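# Lift a die, red cube and red ball in one hand

## Task

Grab the die, the red wooden cube and the red table-football ball and finish with all three held at rest in the single hand, above the table and clearly higher than where they started. Each may touch only the hand or the other two, all three must be gripped firmly, and no hand motor may still show moving in hand_stopped_by at the end.

## Robot and tools

Robot: one six-joint arm (shoulder pan, shoulder lift, elbow, wrist 1, wrist 2, wrist 3) carrying a five-finger right hand with six motors. Its base sits at (0, 0, +0.036) m in the scene frame, turned very slightly about z. Cameras: cam_high, cam_low (fixed on a stand beside the table) and cam_wrist (on the hand), each 672x504.

Frames. Reported poses, velocities, Hand target and camera poses are in the arm's base frame: origin on the table top under the base, +z up, +y to the left when looking along +x. Offsets you send are along the Hand target's own axes. The hand point is 0.15 m out from the wrist flange and 0.05 m in front of the palm: its +z runs along the straight fingers, +y comes out of the palm, +x runs across the palm away from the thumb. Straight fingertips are 0.06 to 0.07 m beyond it along +z and 0.06 m behind it along -y. A bracket on the little-finger side of the wrist can strike objects, and with fingers level the wrist may hang lower than the hand point and hit the table first.

Row format (used by both motion tools): 14 numbers, each in [-1, 1]: dx, dy, dz, rx, ry, rz, thumb_turn, thumb_bend, index, middle, ring, little, force_limit, speed. The first six are an offset, not a pose: a displacement from the current Hand target, along its own axes, where 1.0 equals 0.6 m or 180 degrees; rx, ry, rz form a single rotation vector. Hand numbers are absolute targets: -1 open/straight, +1 closed. thumb_turn -1 puts the thumb beside the palm, +1 opposite the fingers. force_limit maps -1..+1 to about 0..10 N at the fingertip (0..15 N for the two thumb motors); speed rises from near zero at -1 to full at +0.48 and stays full above. At the start, fetch a result and resend the hand values it shows, since 0 is a real command.

execute_actions(actions, cameras): actions is a list of actions; each action is a table of 1 to 15 rows, one row per 1/30 s step, the final row held for the rest of the 15 steps. Every row of an action counts from the Hand target at that action's start, so repeating an offset moves again. An empty list just returns state and images.

move(target, speed, blend, stop_force, zero, blocking, cameras): target is one 14-number row or a list of up to 15 rows, all offsets from the same starting Hand target. speed is m/s, 0.002 to 3.2 (default 0.25), one value or one per target; turns go up to twice that in rad/s. blend in metres rounds corners in a list. stop_force, 4 to 120 N, ends the path when the wrist sensor feels that much push against the motion; use it slowly when approaching contact, omit it when backing away from a surface. zero (only with stop_force) chooses whether to rezero first. blocking=false returns early while the move continues (not allowed with stop_force). The result adds a move: line: done (within 3 mm and 2 degrees), off_target, moving, held or fault, plus limits such as paced or held. Neither done nor off_target proves there is no contact.

wait(seconds 0 to 10), stop() to brake a running move, zoom_image(camera, region [x0,y0,x1,y1] pixels, at most 504 each way), show_instructions(), zero_wrist_force(), finished_scene(scene = current scene number) which is final.

Result lines: end_effector_position (m) and quat_wxyz, velocities, Hand target (your latest commanded pose after clipping; next offsets count from it), joint positions and torques, Wrist force/torque in the end effector's axes plus a peak line, hand_measured, hand_stopped_by (moving, target, force, stalled, fault) and hand_load_n (fingertip load, positive pushing open). A grip slipping away shows as hand_load_n dropping to about 0. If the hand point rests short of Hand target, send the gap as an extra offset.

Gripping: with the thumb fully in front of the palm, objects roughly 0.035 to 0.065 m thick can be held. A motor moves only when its target changes by 0.002 or more; it stops on reaching target or force_limit and then locks. To grip harder, raise force_limit and send a target more closed than hand_measured; to loosen, send one more open. Close at speed -0.94 or lower for a gentle grip. Before finishing, make sure every hand motor has stopped, not moving.

Hazards: the arm is stiff, so a target even slightly past a firm contact can trigger a fault stop (torque limits per joint, or about 150 N net force); faults freeze the arm for 10 s. Do not drop objects, let them fall from the table, hit things hard or overload fingers. Orientation commands are clipped to 32 degrees from the measured one per step. Avoid paths passing near the base; go around it. Long stretched holds heat motors and can set brakes.

Each tool is called after ">>>" by a JSON object that holds its "fn" and its "kwargs", one argument or row to a line.

Reference images:

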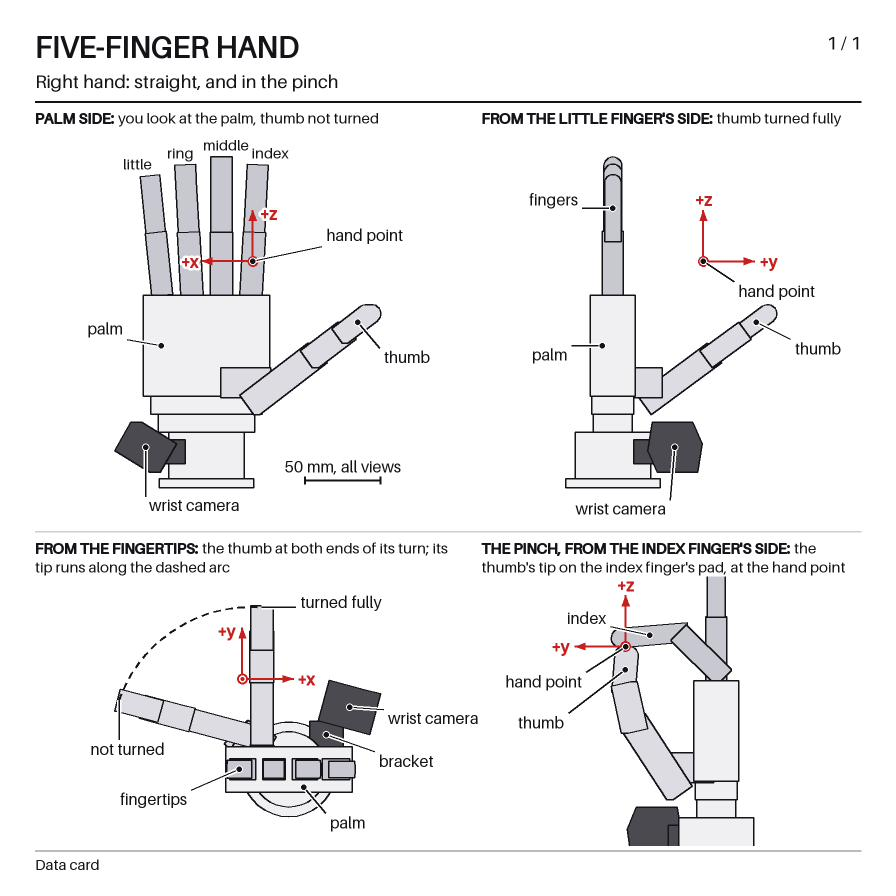

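## Session

>>> {"fn": "execute_actions", "kwargs": {
  "actions": []
}}

Scene clock: 0.00 s.
end_effector_position=(+0.3617, -0.2944, +0.2655) hand_measured=(-1.000, -1.000, -1.000, -1.000, -1.000, -1.000) hand_load_n=(+0.0, +0.0, +0.0, +0.0, +0.0, +0.0) hand_stopped_by=(target, target, target, target, target, target) hand_force_limit=0.00 hand_speed=-0.80 end_effector_quat_wxyz=(-0.262, +0.876, +0.398, -0.078)
Joint positions: [-0.989 -1.324 1.899 1.545 1.642 -0.25]
Joint velocities: within noise
Joint torques (N m): no reading
Wrist force (N): no reading
Wrist torque (N m): no reading
Wrist force, peak (N): no reading
Hand target: +0.3617, -0.2944, +0.2655; -0.262, +0.876, +0.398, -0.078

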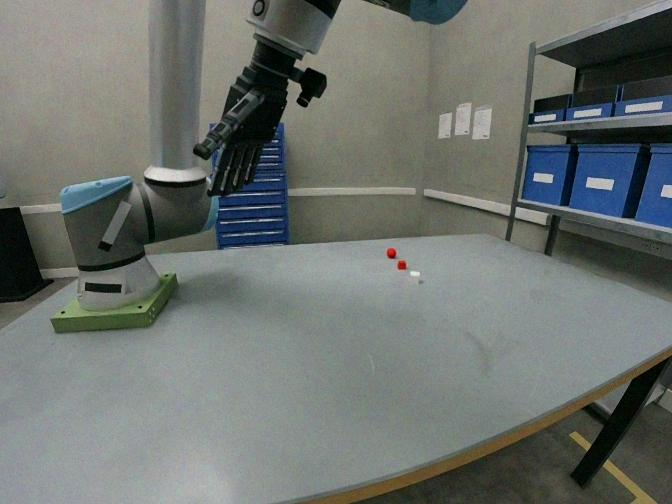

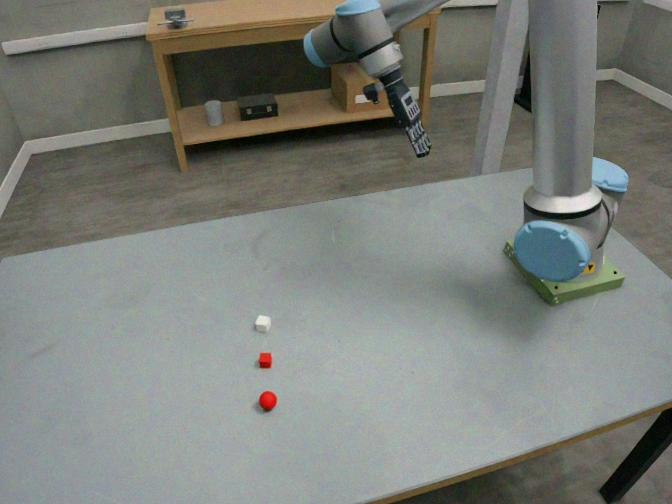

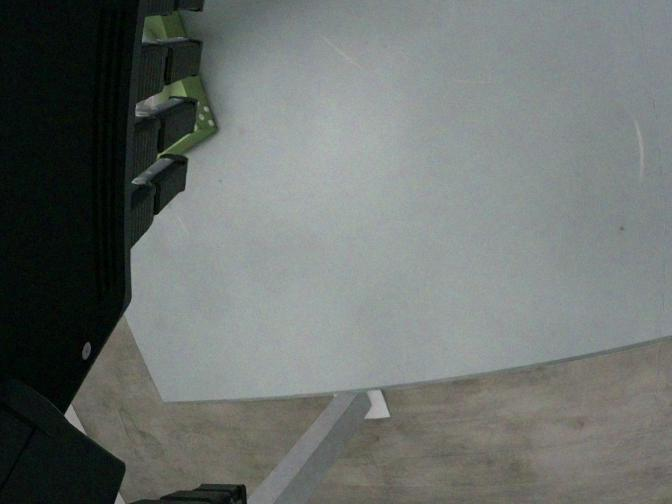

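>>> {"fn": "zoom_image", "kwargs": {
  "camera": "cam_high",
  "region": [215, 300, 315, 420]
}}

>>> {"fn": "zoom_image", "kwargs": {
  "camera": "cam_low",
  "region": [370, 230, 440, 300]
}}

Scaled by 4.200 from the camera's 672x504 image, which has a finer 960x720 frame.

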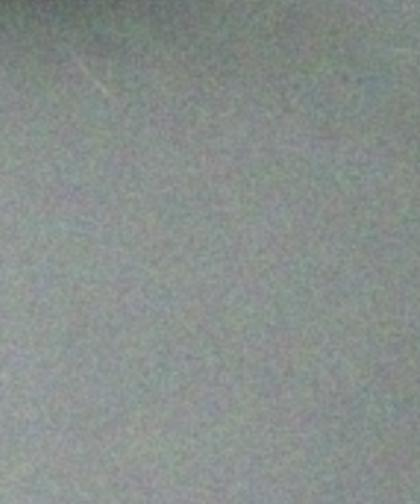

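Scaled by 7.200 from the camera's 672x504 image, which has a finer 960x720 frame.

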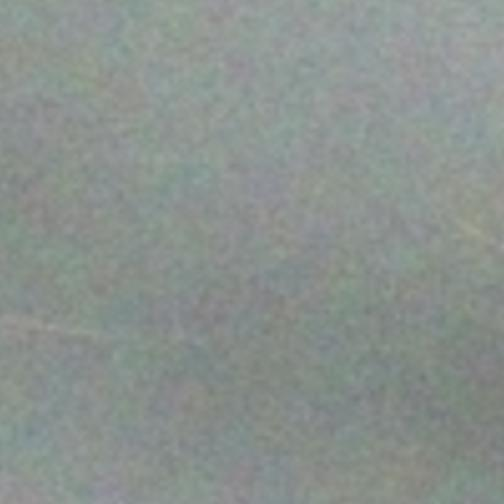

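>>> {"fn": "zoom_image", "kwargs": {
  "camera": "cam_low",
  "region": [215, 300, 315, 420]
}}

>>> {"fn": "zoom_image", "kwargs": {
  "camera": "cam_high",
  "region": [370, 230, 440, 300]
}}

Scaled by 4.200 from the camera's 672x504 image, which has a finer 960x720 frame.

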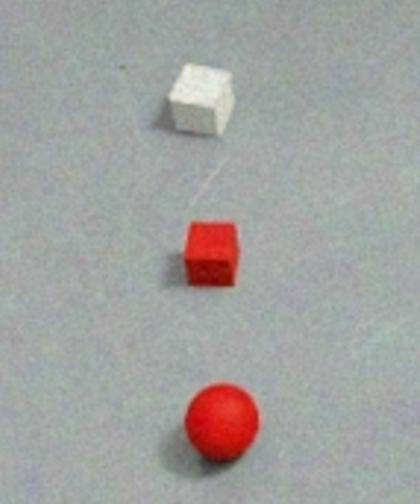

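Scaled by 7.200 from the camera's 672x504 image, which has a finer 960x720 frame.

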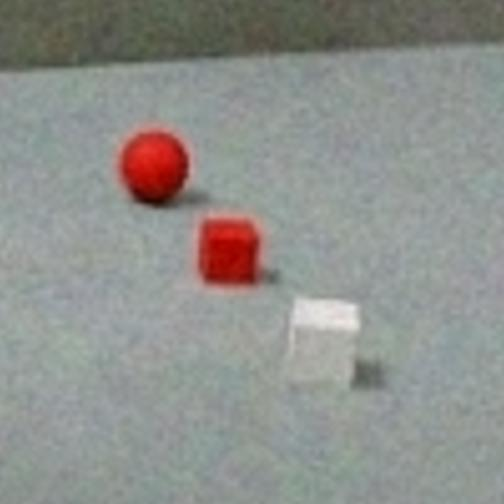

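>>> {"fn": "move", "kwargs": {
  "target": [0.805,0.0256,-0.0164,0.0285,0.5067,0.5725,1,-1,-1,-1,-1,-1,0,0],
  "speed": 0.5
}}

Scene clock: 110.23 s.
end_effector_position=(+0.6995, +0.0495, +0.3001) hand_measured=(+1.000, -1.000, -1.000, -1.000, -1.000, -1.000) hand_load_n=(+0.0, +0.0, +0.0, +0.0, +0.0, +0.0) hand_stopped_by=(target, target, target, target, target, target) hand_force_limit=0.00 hand_speed=0.00 end_effector_quat_wxyz=(-0.316, +0.633, -0.632, +0.316)
Joint positions: [-0.304 -1.526 1.865 0.328 1.329 2.954]
Joint velocities: within noise
Joint torques (N m): [10.68 -53.36 -23.85 2.87 2.03 1.99]
Wrist force (N): [0.3 -0.4 0.2]
Wrist torque (N m): [0.01 -0.08 -0.01]
Wrist force, peak (N): [-1.2 -0.9 0.7]
Hand target: +0.6994, +0.0496, +0.3001; -0.316, +0.633, -0.632, +0.316
Off the commanded pose: 0.000 m, 0 deg.
move: done
camera_calibration:
cam_wrist: T_world_to_cam=[[-0.628534, -0.239066, -0.74013, 0.662889], [-0.485963, 0.86369, 0.133714, 0.260928], [0.607276, 0.44372, -0.659036, -0.139473], [0, 0, 0, 1]] pos_world=[0.628149, -0.00500022, 0.363816]

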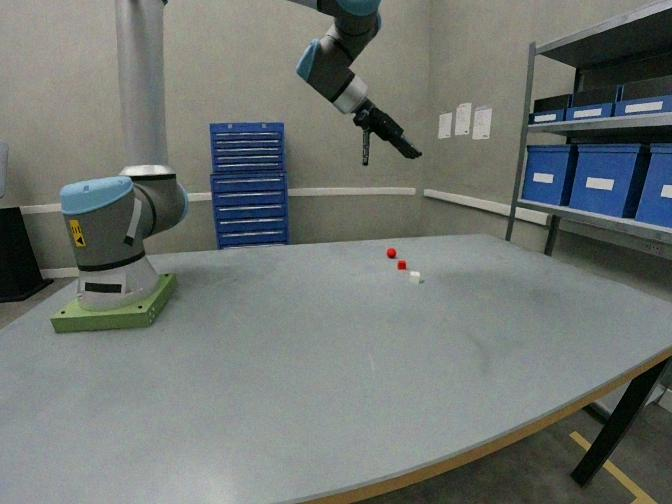

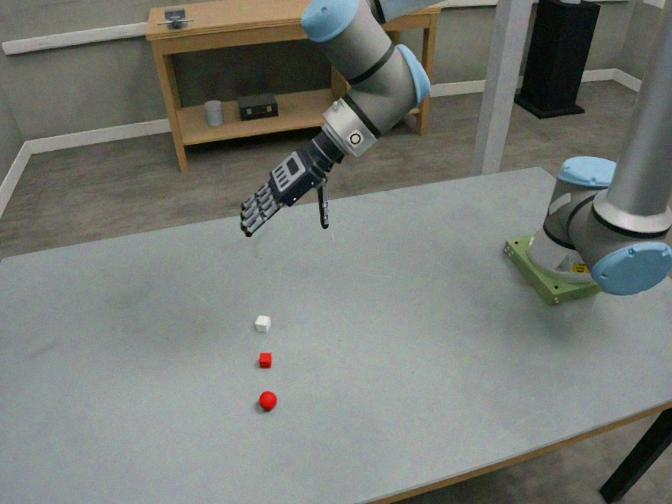

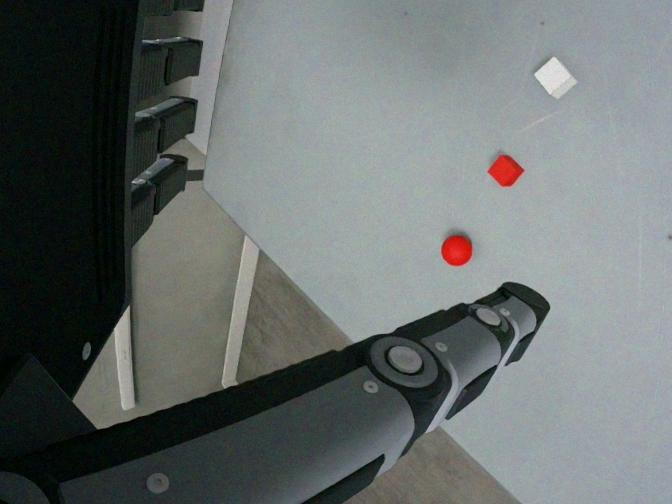

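>>> {"fn": "move", "kwargs": {
  "target": [-0.0167,0.1767,0.32,0,0,0,1,-1,-1,-1,-1,-1,0,0]
}}

>>> {"fn": "zoom_image", "kwargs": {
  "camera": "cam_low",
  "region": [180, 250, 380, 430]
}}

Scene clock: 123.17 s.
end_effector_position=(+0.7894, +0.0594, +0.1003) hand_measured=(+1.000, -1.000, -1.000, -1.000, -1.000, -1.000) hand_load_n=(+0.0, +0.0, +0.0, +0.0, +0.0, +0.0) hand_stopped_by=(target, target, target, target, target, target) hand_force_limit=0.00 hand_speed=0.00 end_effector_quat_wxyz=(-0.316, +0.633, -0.632, +0.316)
Joint positions: [-0.241 -1.22 1.884 -0.007 1.379 2.994]
Joint velocities: within noise
Joint torques (N m): [-10.89 -45.26 -17.34 -0.04 -2.53 -2.49]
Wrist force (N): [0.3 -0.2 0.5]
Wrist torque (N m): [-0.01 -0.08 -0.01]
Wrist force, peak (N): [0.1 1.0 2.7]
Hand target: +0.7893, +0.0594, +0.1000; -0.316, +0.633, -0.632, +0.316
Off the commanded pose: 0.000 m, 0 deg.
move: done
camera_calibration:
cam_wrist: T_world_to_cam=[[-0.628446, -0.238956, -0.740241, 0.573764], [-0.485836, 0.863774, 0.13363, 0.322719], [0.607469, 0.443615, -0.658929, -0.330358], [0, 0, 0, 1]] pos_world=[0.71805, 0.00489959, 0.163916]

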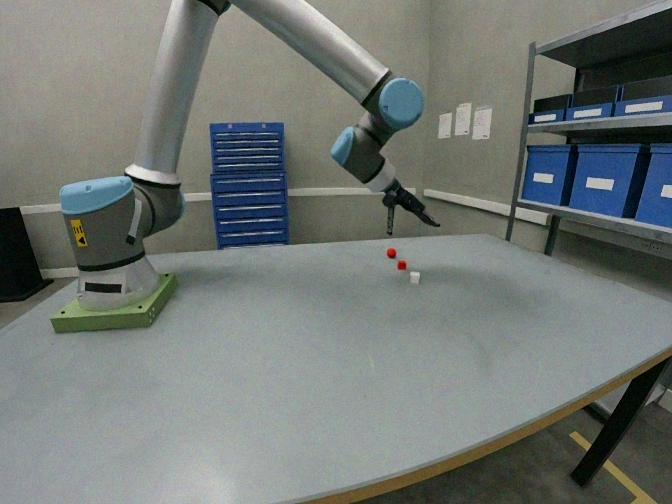

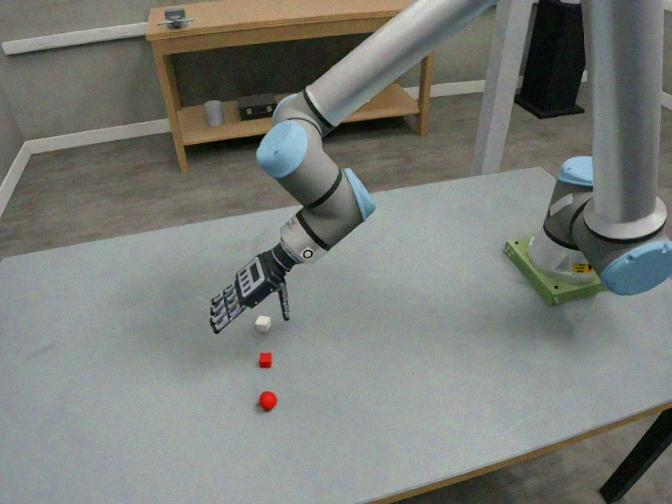

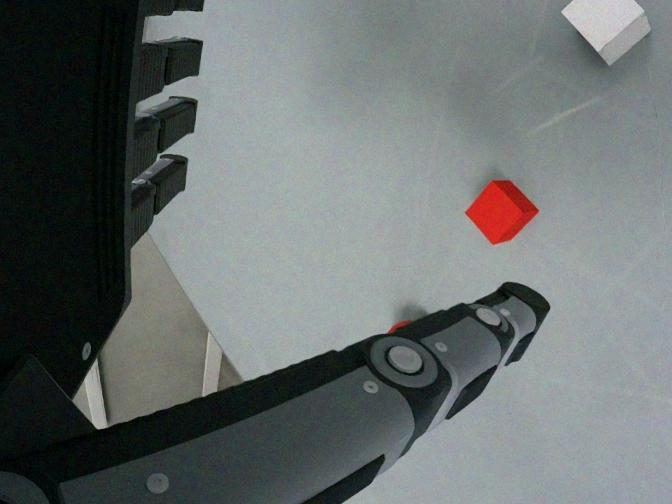

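Scaled by 2.520 from the camera's 672x504 image, which has a finer 960x720 frame.

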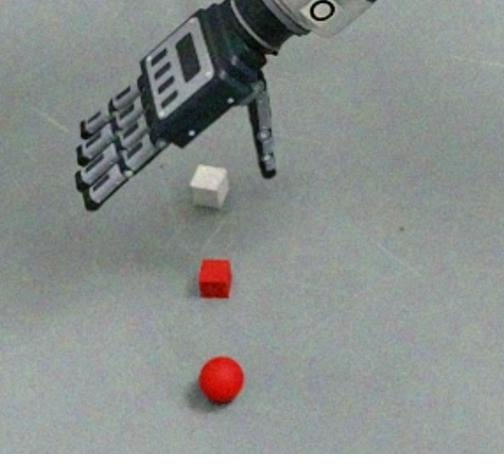

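>>> {"fn": "move", "kwargs": {
  "target": [0,0.1067,0.08,0,0,0,1,-1,-1,-1,-1,-1,0,0],
  "cameras": []
}}

>>> {"fn": "move", "kwargs": {
  "target": [0,0.0667,0.05,0,0,0,1,-1,-1,-1,-1,-1,0,0],
  "speed": 0.015,
  "stop_force": 4
}}

>>> {"fn": "zoom_image", "kwargs": {
  "camera": "cam_low",
  "region": [180, 280, 340, 420]
}}

Scene clock: 133.03 s.
end_effector_position=(+0.7892, +0.0593, +0.0200) hand_measured=(+1.000, -1.000, -1.000, -1.000, -1.000, -1.000) hand_load_n=(+0.0, +0.0, +0.0, +0.0, +0.0, +0.0) hand_stopped_by=(target, target, target, target, target, target) hand_force_limit=0.00 hand_speed=0.00 end_effector_quat_wxyz=(-0.316, +0.633, -0.632, +0.316)
Joint positions: [-0.242 -1.127 1.929 -0.143 1.379 2.994]
Joint velocities: within noise
Joint torques (N m): [8.64 -55.46 -37.41 0.82 0.77 1.01]
Wrist force (N): [0.6 -0.4 0.3]
Wrist torque (N m): [-0.03 -0.14 0.01]
Wrist force, peak (N): [0.6 -1.9 -0.9]
Hand target: +0.7893, +0.0593, +0.0200; -0.316, +0.633, -0.632, +0.316
Off the commanded pose: 0.000 m, 0 deg.
move: done
No camera images: "cameras" was empty.

Scene clock: 136.83 s.
end_effector_position=(+0.7892, +0.0593, -0.0169) hand_measured=(+1.000, -1.000, -1.000, -1.000, -1.000, -1.000) hand_load_n=(-0.5, +0.0, +0.0, +0.0, +0.0, +0.0) hand_stopped_by=(target, target, target, target, target, target) hand_force_limit=0.00 hand_speed=0.00 end_effector_quat_wxyz=(-0.316, +0.633, -0.632, +0.316)
Joint positions: [-0.242 -1.08 1.943 -0.205 1.379 2.994]
Joint velocities: within noise
Joint torques (N m): [-1.9 -73.41 -32.76 3.2 1.42 -1.79]
Wrist force (N): [0.0 -5.3 -2.9]
Wrist torque (N m): [-0.37 -0.02 -0.08]
Wrist force, peak (N): [-0.8 -15.7 -13.0]
Hand target: +0.7892, +0.0593, -0.0168; -0.316, +0.633, -0.632, +0.316 (not the last commanded pose)
Off the commanded pose: 0.013 m, 0 deg.
move: contact
camera_calibration:
cam_wrist: T_world_to_cam=[[-0.628629, -0.238953, -0.740086, 0.487055], [-0.485779, 0.863791, 0.133727, 0.33831], [0.607326, 0.443583, -0.659082, -0.407241], [0, 0, 0, 1]] pos_world=[0.717849, 0.00479939, 0.046816]

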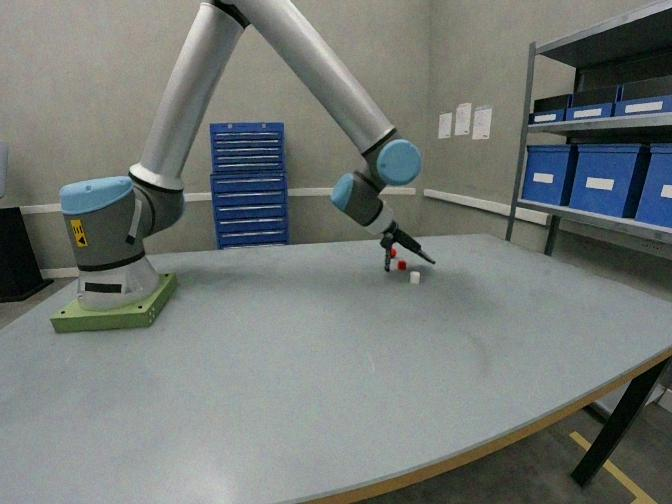

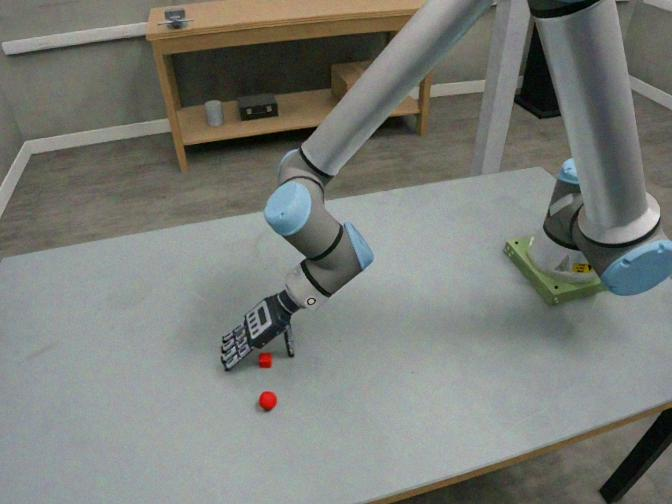

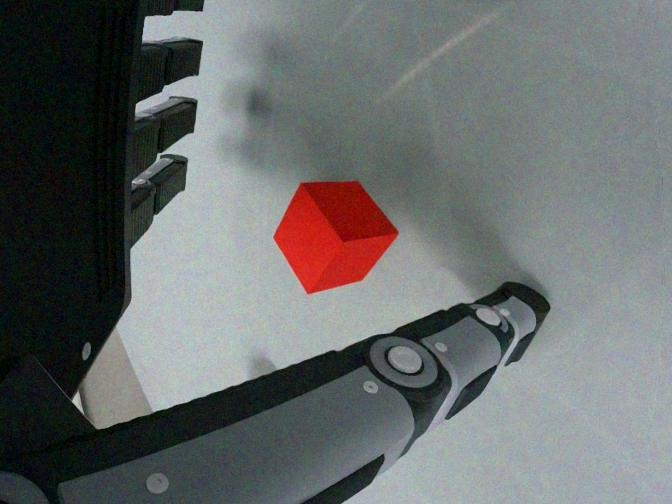

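Scaled by 3.150 from the camera's 672x504 image, which has a finer 960x720 frame.

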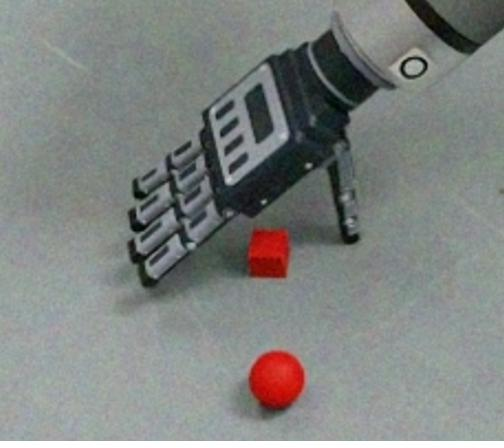

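>>> {"fn": "move", "kwargs": {
  "target": [0,-0.0093,-0.007,0,0,0,1,-1,-1,-1,-1,-1,-0.4,-0.7],
  "cameras": []
}}

>>> {"fn": "move", "kwargs": {
  "target": [0,0,0,0,0,0,1,-0.4,0.1,0.1,-1,-1,-0.4,-0.7]
}}

>>> {"fn": "zoom_image", "kwargs": {
  "camera": "cam_low",
  "region": [180, 280, 340, 420]
}}

Scene clock: 146.17 s.
end_effector_position=(+0.7892, +0.0593, -0.0098) hand_measured=(+1.000, -1.000, -1.000, -1.000, -1.000, -1.000) hand_load_n=(+0.5, +0.0, +0.0, +0.0, +0.5, +0.0) hand_stopped_by=(target, target, target, target, target, target) hand_force_limit=-0.40 hand_speed=-0.70 end_effector_quat_wxyz=(-0.316, +0.633, -0.632, +0.316)
Joint positions: [-0.242 -1.089 1.941 -0.193 1.379 2.994]
Joint velocities: within noise
Joint torques (N m): [9.48 -53.26 -34.08 0.25 1.47 -1.32]
Wrist force (N): [0.4 -0.5 -0.1]
Wrist torque (N m): [-0.02 -0.09 -0.01]
Wrist force, peak (N): [0.1 -5.0 -3.2]
Hand target: +0.7892, +0.0593, -0.0099; -0.316, +0.633, -0.632, +0.316
Off the commanded pose: 0.000 m, 0 deg.
move: done
No camera images: "cameras" was empty.

Scene clock: 147.73 s.
end_effector_position=(+0.7892, +0.0593, -0.0099) hand_measured=(+1.000, -0.452, +0.076, +0.076, -1.000, -1.000) hand_load_n=(-3.0, +8.5, +5.0, +5.0, +0.0, +0.0) hand_stopped_by=(target, force, force, force, target, target) hand_force_limit=-0.40 hand_speed=-0.70 end_effector_quat_wxyz=(-0.316, +0.633, -0.632, +0.316)
Joint positions: [-0.242 -1.089 1.941 -0.194 1.379 2.994]
Joint velocities: within noise
Joint torques (N m): [8.01 -49.46 -20.79 -1.99 1.15 -0.15]
Wrist force (N): [0.3 -0.3 0.5]
Wrist torque (N m): [-0.02 -0.09 -0.01]
Wrist force, peak (N): [0.3 -0.5 1.0]
Hand target: +0.7892, +0.0593, -0.0099; -0.316, +0.633, -0.632, +0.316
Off the commanded pose: 0.000 m, 0 deg.
move: done
camera_calibration:
cam_wrist: T_world_to_cam=[[-0.628553, -0.238973, -0.740144, 0.492185], [-0.485827, 0.863771, 0.13369, 0.33741], [0.607366, 0.443613, -0.659025, -0.40266], [0, 0, 0, 1]] pos_world=[0.717849, 0.00479949, 0.0538161]

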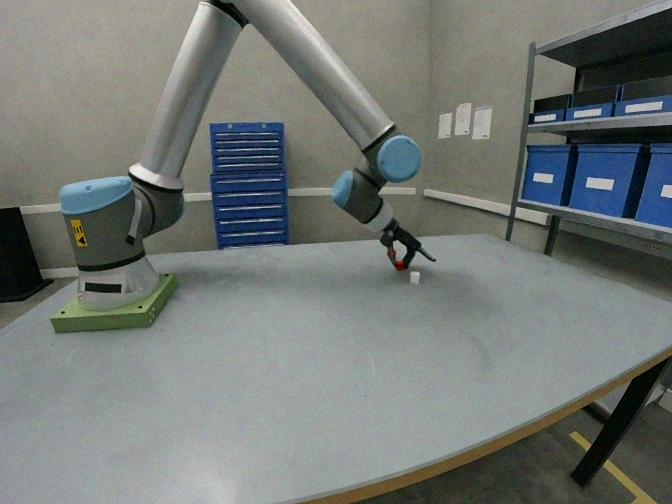

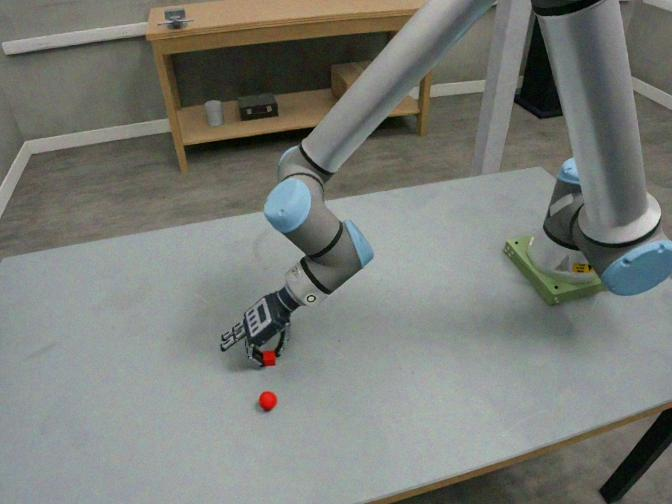

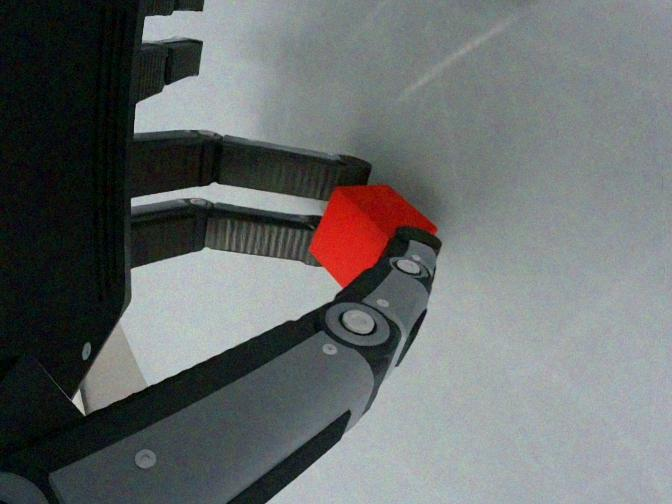

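Scaled by 3.150 from the camera's 672x504 image, which has a finer 960x720 frame.

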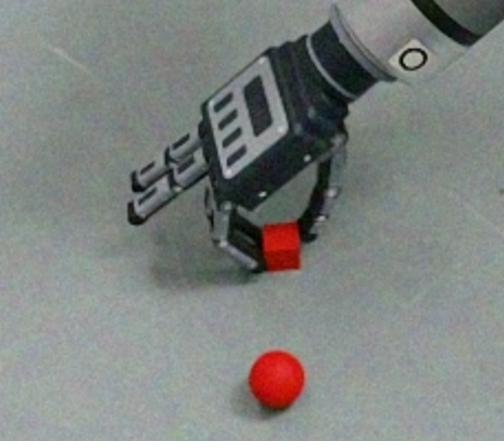

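>>> {"fn": "move", "kwargs": {
  "target": [0,0,0,0,0,0,1,-1,-1,-1,-1,-1,-0.4,-0.6],
  "cameras": []
}}

>>> {"fn": "move", "kwargs": {
  "target": [
    [0,-0.1333,-0.1,0,0,0,1,-1,-1,-1,-1,-1,-0.4,-0.6],
    [0.1647,-0.1213,-0.116,0,0,0,1,-1,-1,-1,-1,-1,-0.4,-0.6]
  ],
  "blend": 0.02
}}

>>> {"fn": "zoom_image", "kwargs": {
  "camera": "cam_low",
  "region": [180, 280, 340, 420]
}}

Scene clock: 158.73 s.
end_effector_position=(+0.7892, +0.0593, -0.0099) hand_measured=(+1.000, -1.000, -1.000, -1.000, -1.000, -1.000) hand_load_n=(+0.0, +0.0, +0.0, +0.0, +0.0, +0.0) hand_stopped_by=(target, target, target, target, target, target) hand_force_limit=-0.40 hand_speed=-0.60 end_effector_quat_wxyz=(-0.316, +0.633, -0.632, +0.316)
Joint positions: [-0.242 -1.089 1.941 -0.194 1.379 2.994]
Joint velocities: within noise
Joint torques (N m): [8.95 -51.5 -17.68 0.94 0.79 1.02]
Wrist force (N): [0.2 -0.4 0.2]
Wrist torque (N m): [-0.01 -0.07 -0.02]
Wrist force, peak (N): [0.9 -0.5 0.4]
Hand target: +0.7892, +0.0593, -0.0099; -0.316, +0.633, -0.632, +0.316
Off the commanded pose: 0.000 m, 0 deg.
move: done
No camera images: "cameras" was empty.

Scene clock: 160.00 s.
end_effector_position=(+0.7772, -0.0393, +0.0902) hand_measured=(+1.000, -1.000, -1.000, -1.000, -1.000, -1.000) hand_load_n=(+0.0, +0.0, +0.0, -0.5, +0.0, +0.0) hand_stopped_by=(target, target, target, target, target, target) hand_force_limit=-0.40 hand_speed=-0.60 end_effector_quat_wxyz=(-0.316, +0.633, -0.632, +0.316)
Joint positions: [-0.409 -1.216 1.905 -0.004 1.248 2.886]
Joint velocities: within noise
Joint torques (N m): [-7.68 -50.54 -41.01 -2.45 -0.76 -0.45]
Wrist force (N): [0.8 -0.6 -0.1]
Wrist torque (N m): [-0.02 -0.15 0.00]
Wrist force, peak (N): [3.3 0.2 -0.2]
Hand target: +0.7773, -0.0394, +0.0902; -0.316, +0.633, -0.632, +0.316
Off the commanded pose: 0.000 m, 0 deg.
move: done
camera_calibration:
cam_wrist: T_world_to_cam=[[-0.628715, -0.238897, -0.740031, 0.535173], [-0.485748, 0.863793, 0.133832, 0.403389], [0.607262, 0.443611, -0.659123, -0.285596], [0, 0, 0, 1]] pos_world=[0.705848, -0.0939002, 0.153816]

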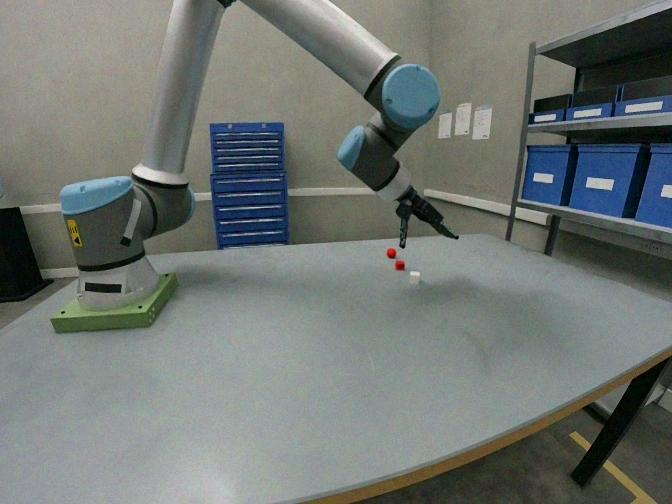

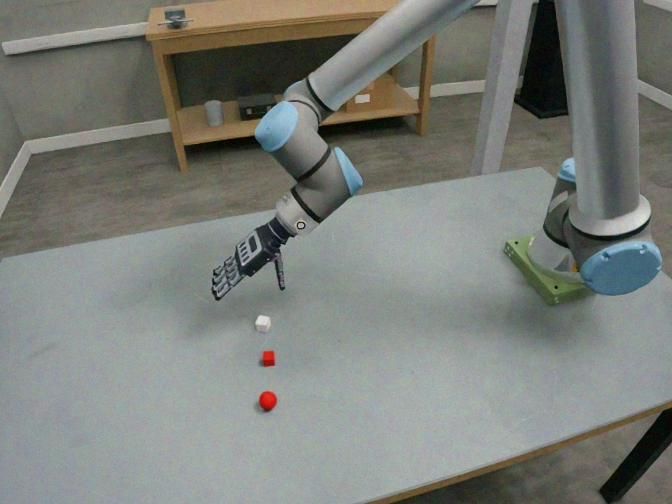

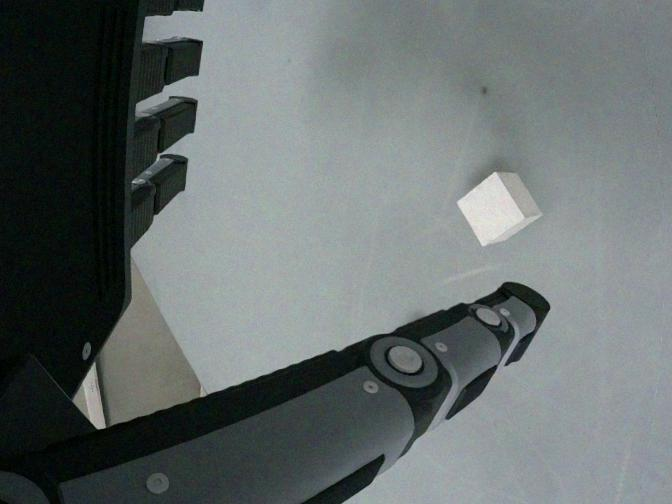

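Scaled by 3.150 from the camera's 672x504 image, which has a finer 960x720 frame.

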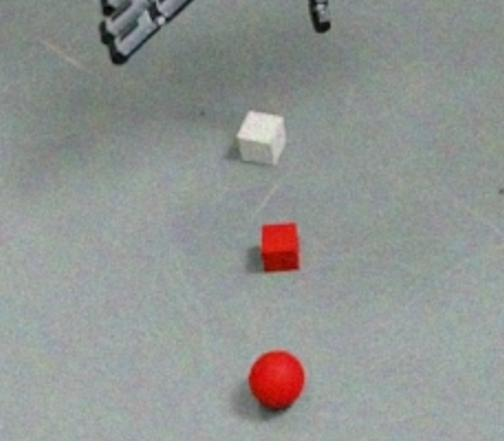

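>>> {"fn": "move", "kwargs": {
  "target": [
    [0.0057,0.074,0.068,0,0.1422,0.1067,1,-1,-1,-1,-1,-1,-0.4,-0.7],
    [0.0057,0.1276,0.1082,0,0.1422,0.1067,1,-1,-1,-1,-1,-1,-0.4,-0.7]
  ]
}}

>>> {"fn": "zoom_image", "kwargs": {
  "camera": "cam_low",
  "region": [180, 280, 340, 420]
}}

Scene clock: 169.70 s.
end_effector_position=(+0.7831, -0.0429, -0.0100) hand_measured=(+1.000, -1.000, -1.000, -1.000, -1.000, -1.000) hand_load_n=(+0.0, +0.0, +0.0, +0.0, +0.0, +0.0) hand_stopped_by=(target, target, target, target, target, target) hand_force_limit=-0.40 hand_speed=-0.70 end_effector_quat_wxyz=(+0.216, -0.434, +0.782, -0.391)
Joint positions: [-0.245 -1.081 1.93 -0.181 1.82 3.332]
Joint velocities: within noise
Joint torques (N m): [6.63 -55.1 -34.96 -1.26 2.07 1.18]
Wrist force (N): [0.3 -0.6 0.3]
Wrist torque (N m): [-0.05 -0.09 -0.03]
Wrist force, peak (N): [0.3 -2.8 -1.4]
Hand target: +0.7832, -0.0429, -0.0100; +0.216, -0.434, +0.782, -0.391
Off the commanded pose: 0.000 m, 0 deg.
move: done
camera_calibration:
cam_wrist: T_world_to_cam=[[-0.659461, 0.130298, -0.740361, 0.503889], [0.0457499, 0.989995, 0.133482, 0.0119383], [0.750346, 0.0541544, -0.658824, -0.48245], [0, 0, 0, 1]] pos_world=[0.693754, -0.0513481, 0.0536165]

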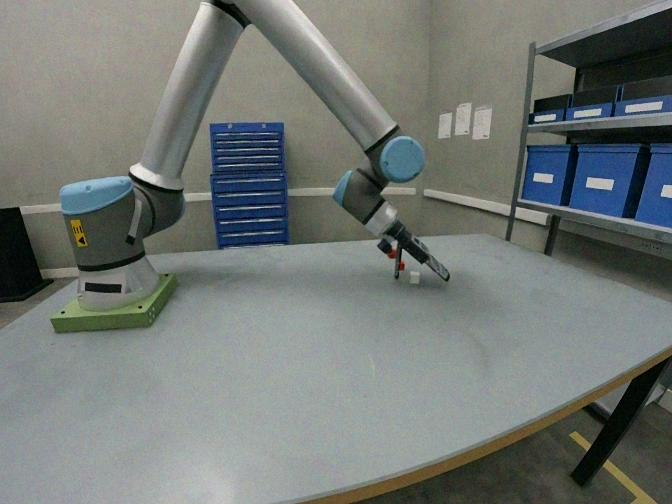

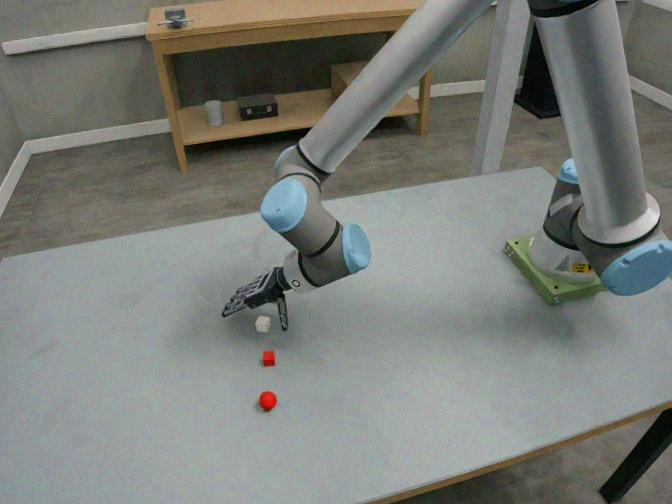

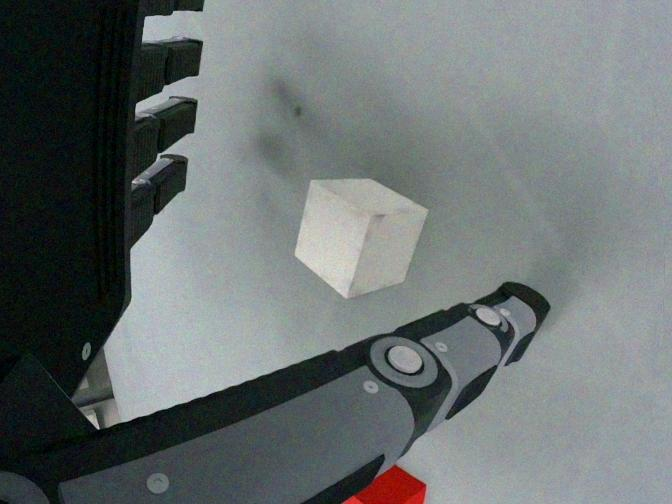

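Scaled by 3.150 from the camera's 672x504 image, which has a finer 960x720 frame.

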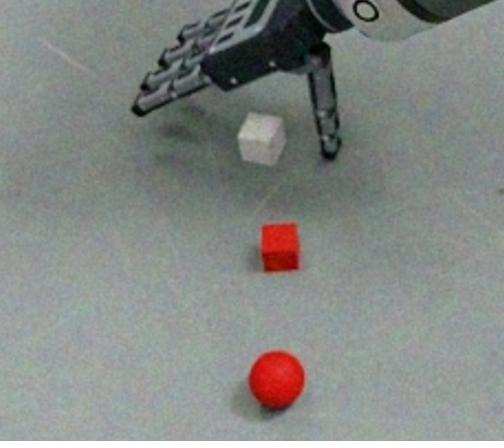

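>>> {"fn": "move", "kwargs": {
  "target": [0,0,0,0,0,0,1,-0.4,0.1,0.1,-1,-1,-0.4,-0.7]
}}

>>> {"fn": "move", "kwargs": {
  "target": [0,-0.08,-0.06,0,0,0,1,-0.4,0.1,0.1,-1,-1,-0.4,-0.7]
}}

>>> {"fn": "zoom_image", "kwargs": {
  "camera": "cam_low",
  "region": [180, 260, 340, 400]
}}

Scene clock: 174.27 s.
end_effector_position=(+0.7832, -0.0429, -0.0100) hand_measured=(+1.000, -0.462, +0.076, +0.048, -1.000, -1.000) hand_load_n=(-4.0, +6.5, +5.5, +3.0, +0.0, +0.0) hand_stopped_by=(target, force, force, force, target, target) hand_force_limit=-0.40 hand_speed=-0.70 end_effector_quat_wxyz=(+0.216, -0.434, +0.782, -0.391)
Joint positions: [-0.245 -1.081 1.93 -0.181 1.82 3.332]
Joint velocities: within noise
Joint torques (N m): [8.93 -52.06 -25.67 0.03 1.91 1.13]
Wrist force (N): [0.2 -1.6 -1.4]
Wrist torque (N m): [-0.05 -0.04 -0.05]
Wrist force, peak (N): [0.1 -1.9 -1.6]
Hand target: +0.7832, -0.0429, -0.0100; +0.216, -0.434, +0.782, -0.391
Off the commanded pose: 0.000 m, 0 deg.
move: done
camera_calibration:
cam_wrist: T_world_to_cam=[[-0.659359, 0.130233, -0.740463, 0.503822], [0.0456882, 0.990003, 0.133439, 0.0119842], [0.750439, 0.0541535, -0.658718, -0.482522], [0, 0, 0, 1]] pos_world=[0.693755, -0.0513484, 0.0536167]

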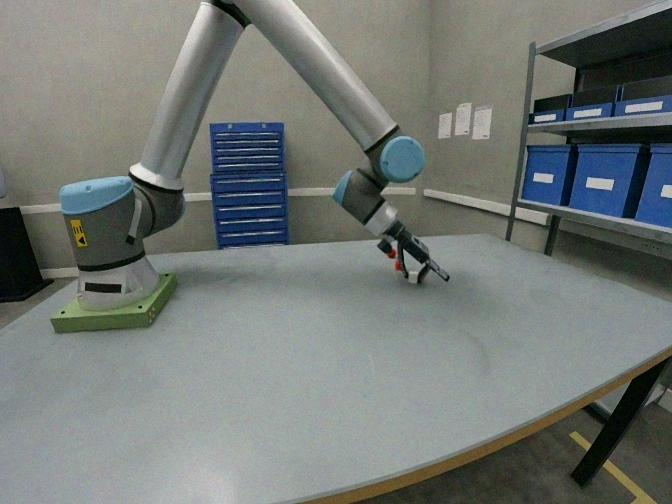

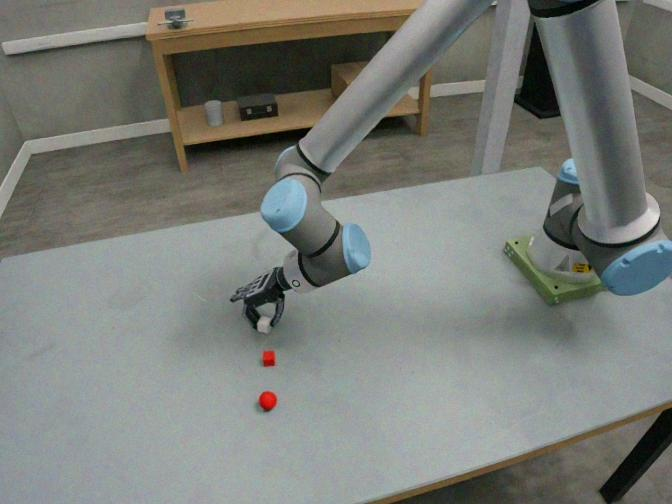

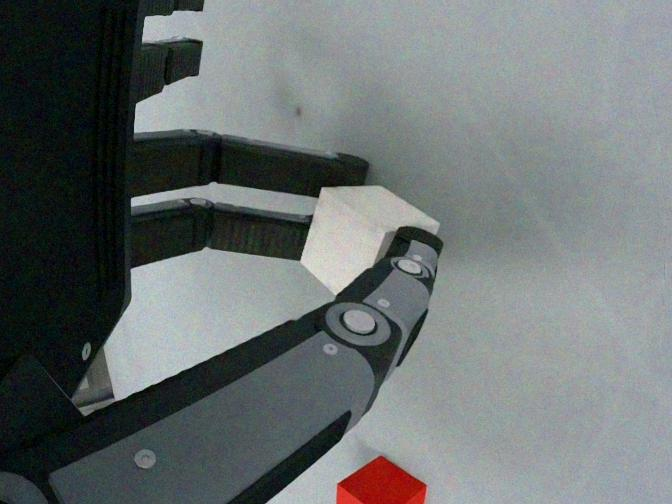

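Scene clock: 175.03 s.
end_effector_position=(+0.7834, -0.0429, +0.0501) hand_measured=(+1.000, -0.462, +0.076, +0.048, -1.000, -1.000) hand_load_n=(-4.0, +7.0, +5.0, +2.5, +0.0, +0.0) hand_stopped_by=(target, force, force, force, target, target) hand_force_limit=-0.40 hand_speed=-0.70 end_effector_quat_wxyz=(+0.217, -0.434, +0.782, -0.391)
Joint positions: [-0.245 -1.156 1.904 -0.08 1.82 3.333]
Joint velocities: within noise
Joint torques (N m): [14.49 -51.13 -16.37 -2.01 2.71 1.78]
Wrist force (N): [0.3 -0.4 0.2]
Wrist torque (N m): [-0.03 -0.08 -0.02]
Wrist force, peak (N): [0.0 -1.6 -0.9]
Hand target: +0.7833, -0.0429, +0.0500; +0.216, -0.434, +0.782, -0.391
Off the commanded pose: 0.000 m, 0 deg.
move: done
camera_calibration:
cam_wrist: T_world_to_cam=[[-0.659149, 0.13025, -0.740647, 0.548333], [0.0456622, 0.990001, 0.133463, 0.00397029], [0.750625, 0.0541525, -0.658506, -0.443237], [0, 0, 0, 1]] pos_world=[0.693957, -0.0513483, 0.113717]

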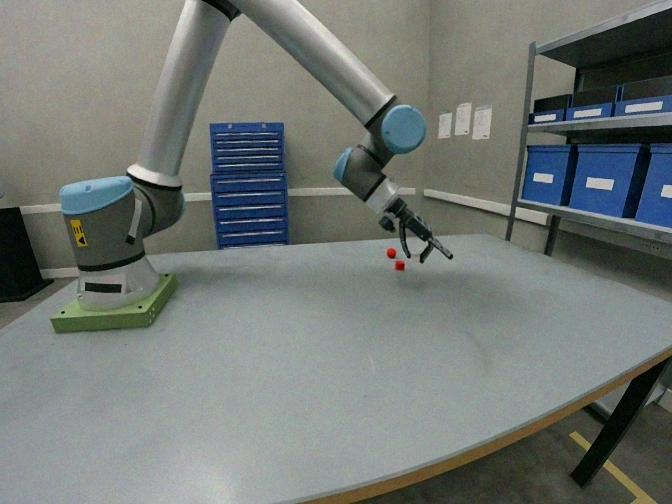

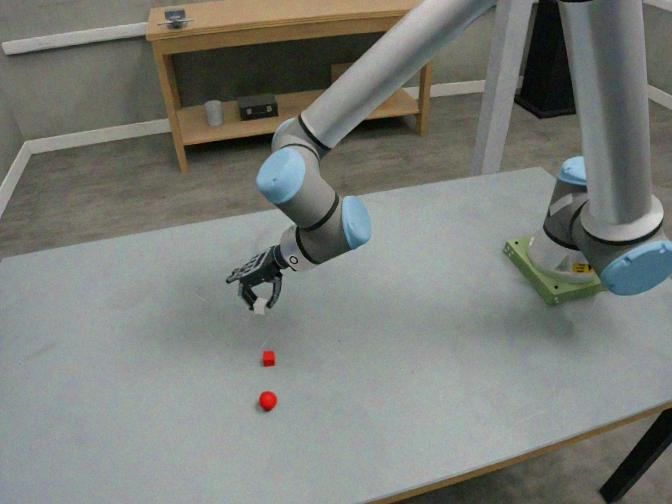

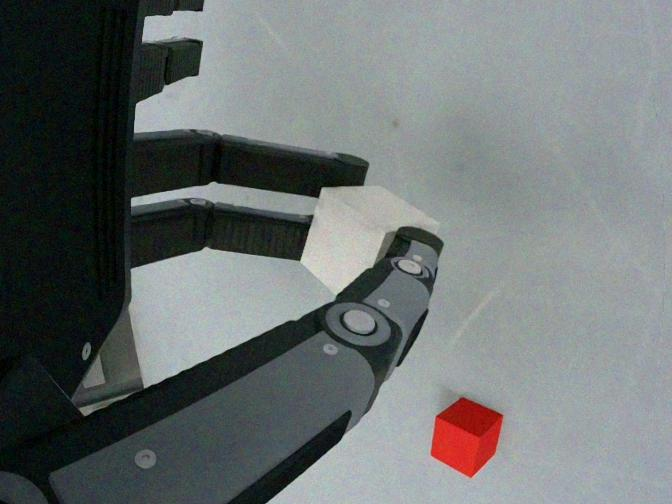

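Scaled by 3.150 from the camera's 672x504 image, which has a finer 960x720 frame.

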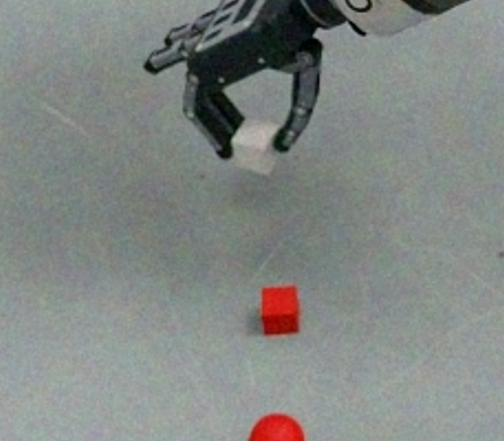

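>>> {"fn": "move", "kwargs": {
  "target": [
    [-0.0932,0.0278,-0.0372,0,-0.1422,-0.1067,1,-0.4,0.1,0.1,-1,-1,-0.4,-0.7],
    [-0.0932,0.1065,0.0218,0,-0.1422,-0.1067,1,-0.4,0.1,0.1,-1,-1,-0.4,-0.7]
  ],
  "speed": [0.25,0.1]
}}

>>> {"fn": "zoom_image", "kwargs": {
  "camera": "cam_low",
  "region": [180, 280, 340, 420]
}}

Scene clock: 183.33 s.
end_effector_position=(+0.7890, +0.0193, -0.0092) hand_measured=(+1.000, -0.462, +0.076, +0.048, -1.000, -1.000) hand_load_n=(-3.5, +7.0, +5.5, +3.0, -0.5, +0.0) hand_stopped_by=(target, force, force, force, target, target) hand_force_limit=-0.40 hand_speed=-0.70 end_effector_quat_wxyz=(-0.316, +0.633, -0.632, +0.316)
Joint positions: [-0.307 -1.089 1.94 -0.184 1.327 2.952]
Joint velocities: within noise
Joint torques (N m): [12.2 -76.18 -35.17 3.58 -2.02 -1.53]
Wrist force (N): [0.0 -0.4 0.4]
Wrist torque (N m): [-0.03 -0.04 -0.04]
Wrist force, peak (N): [0.4 1.0 1.2]
Hand target: +0.7892, +0.0193, -0.0090; -0.316, +0.633, -0.632, +0.316
Off the commanded pose: 0.000 m, 0 deg.
move: done
camera_calibration:
cam_wrist: T_world_to_cam=[[-0.628807, -0.238904, -0.73995, 0.483191], [-0.485791, 0.863751, 0.133948, 0.371727], [0.607132, 0.443689, -0.65919, -0.384152], [0, 0, 0, 1]] pos_world=[0.717646, -0.0351997, 0.0545158]

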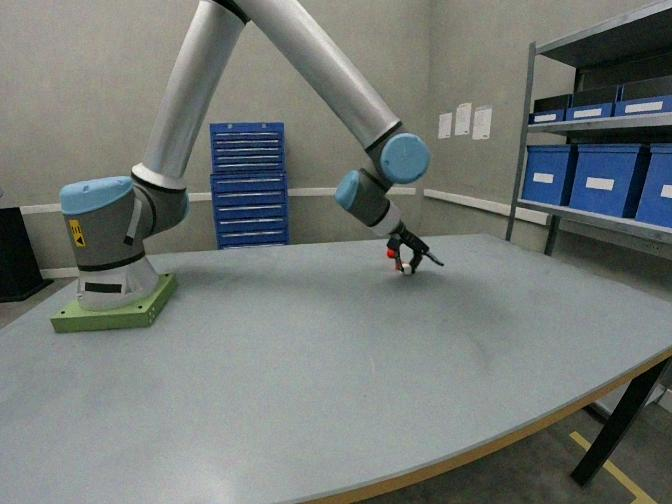

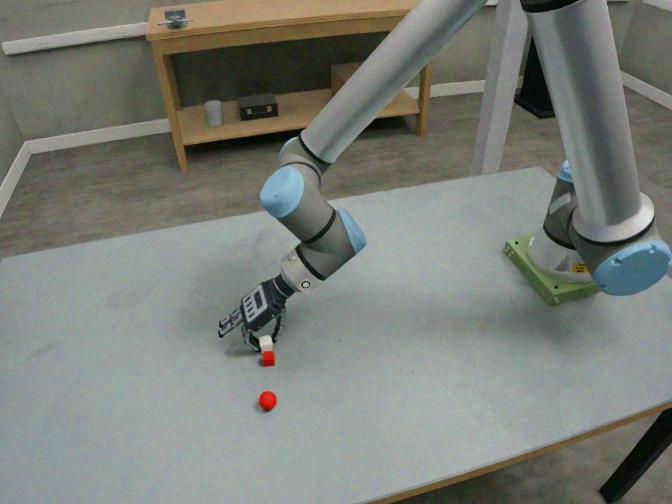

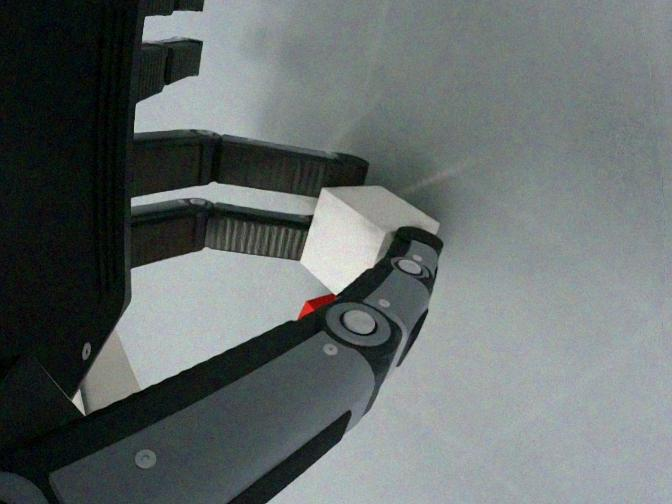

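Scaled by 3.150 from the camera's 672x504 image, which has a finer 960x720 frame.

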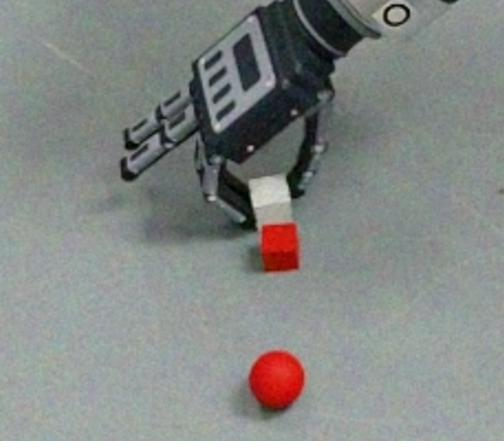

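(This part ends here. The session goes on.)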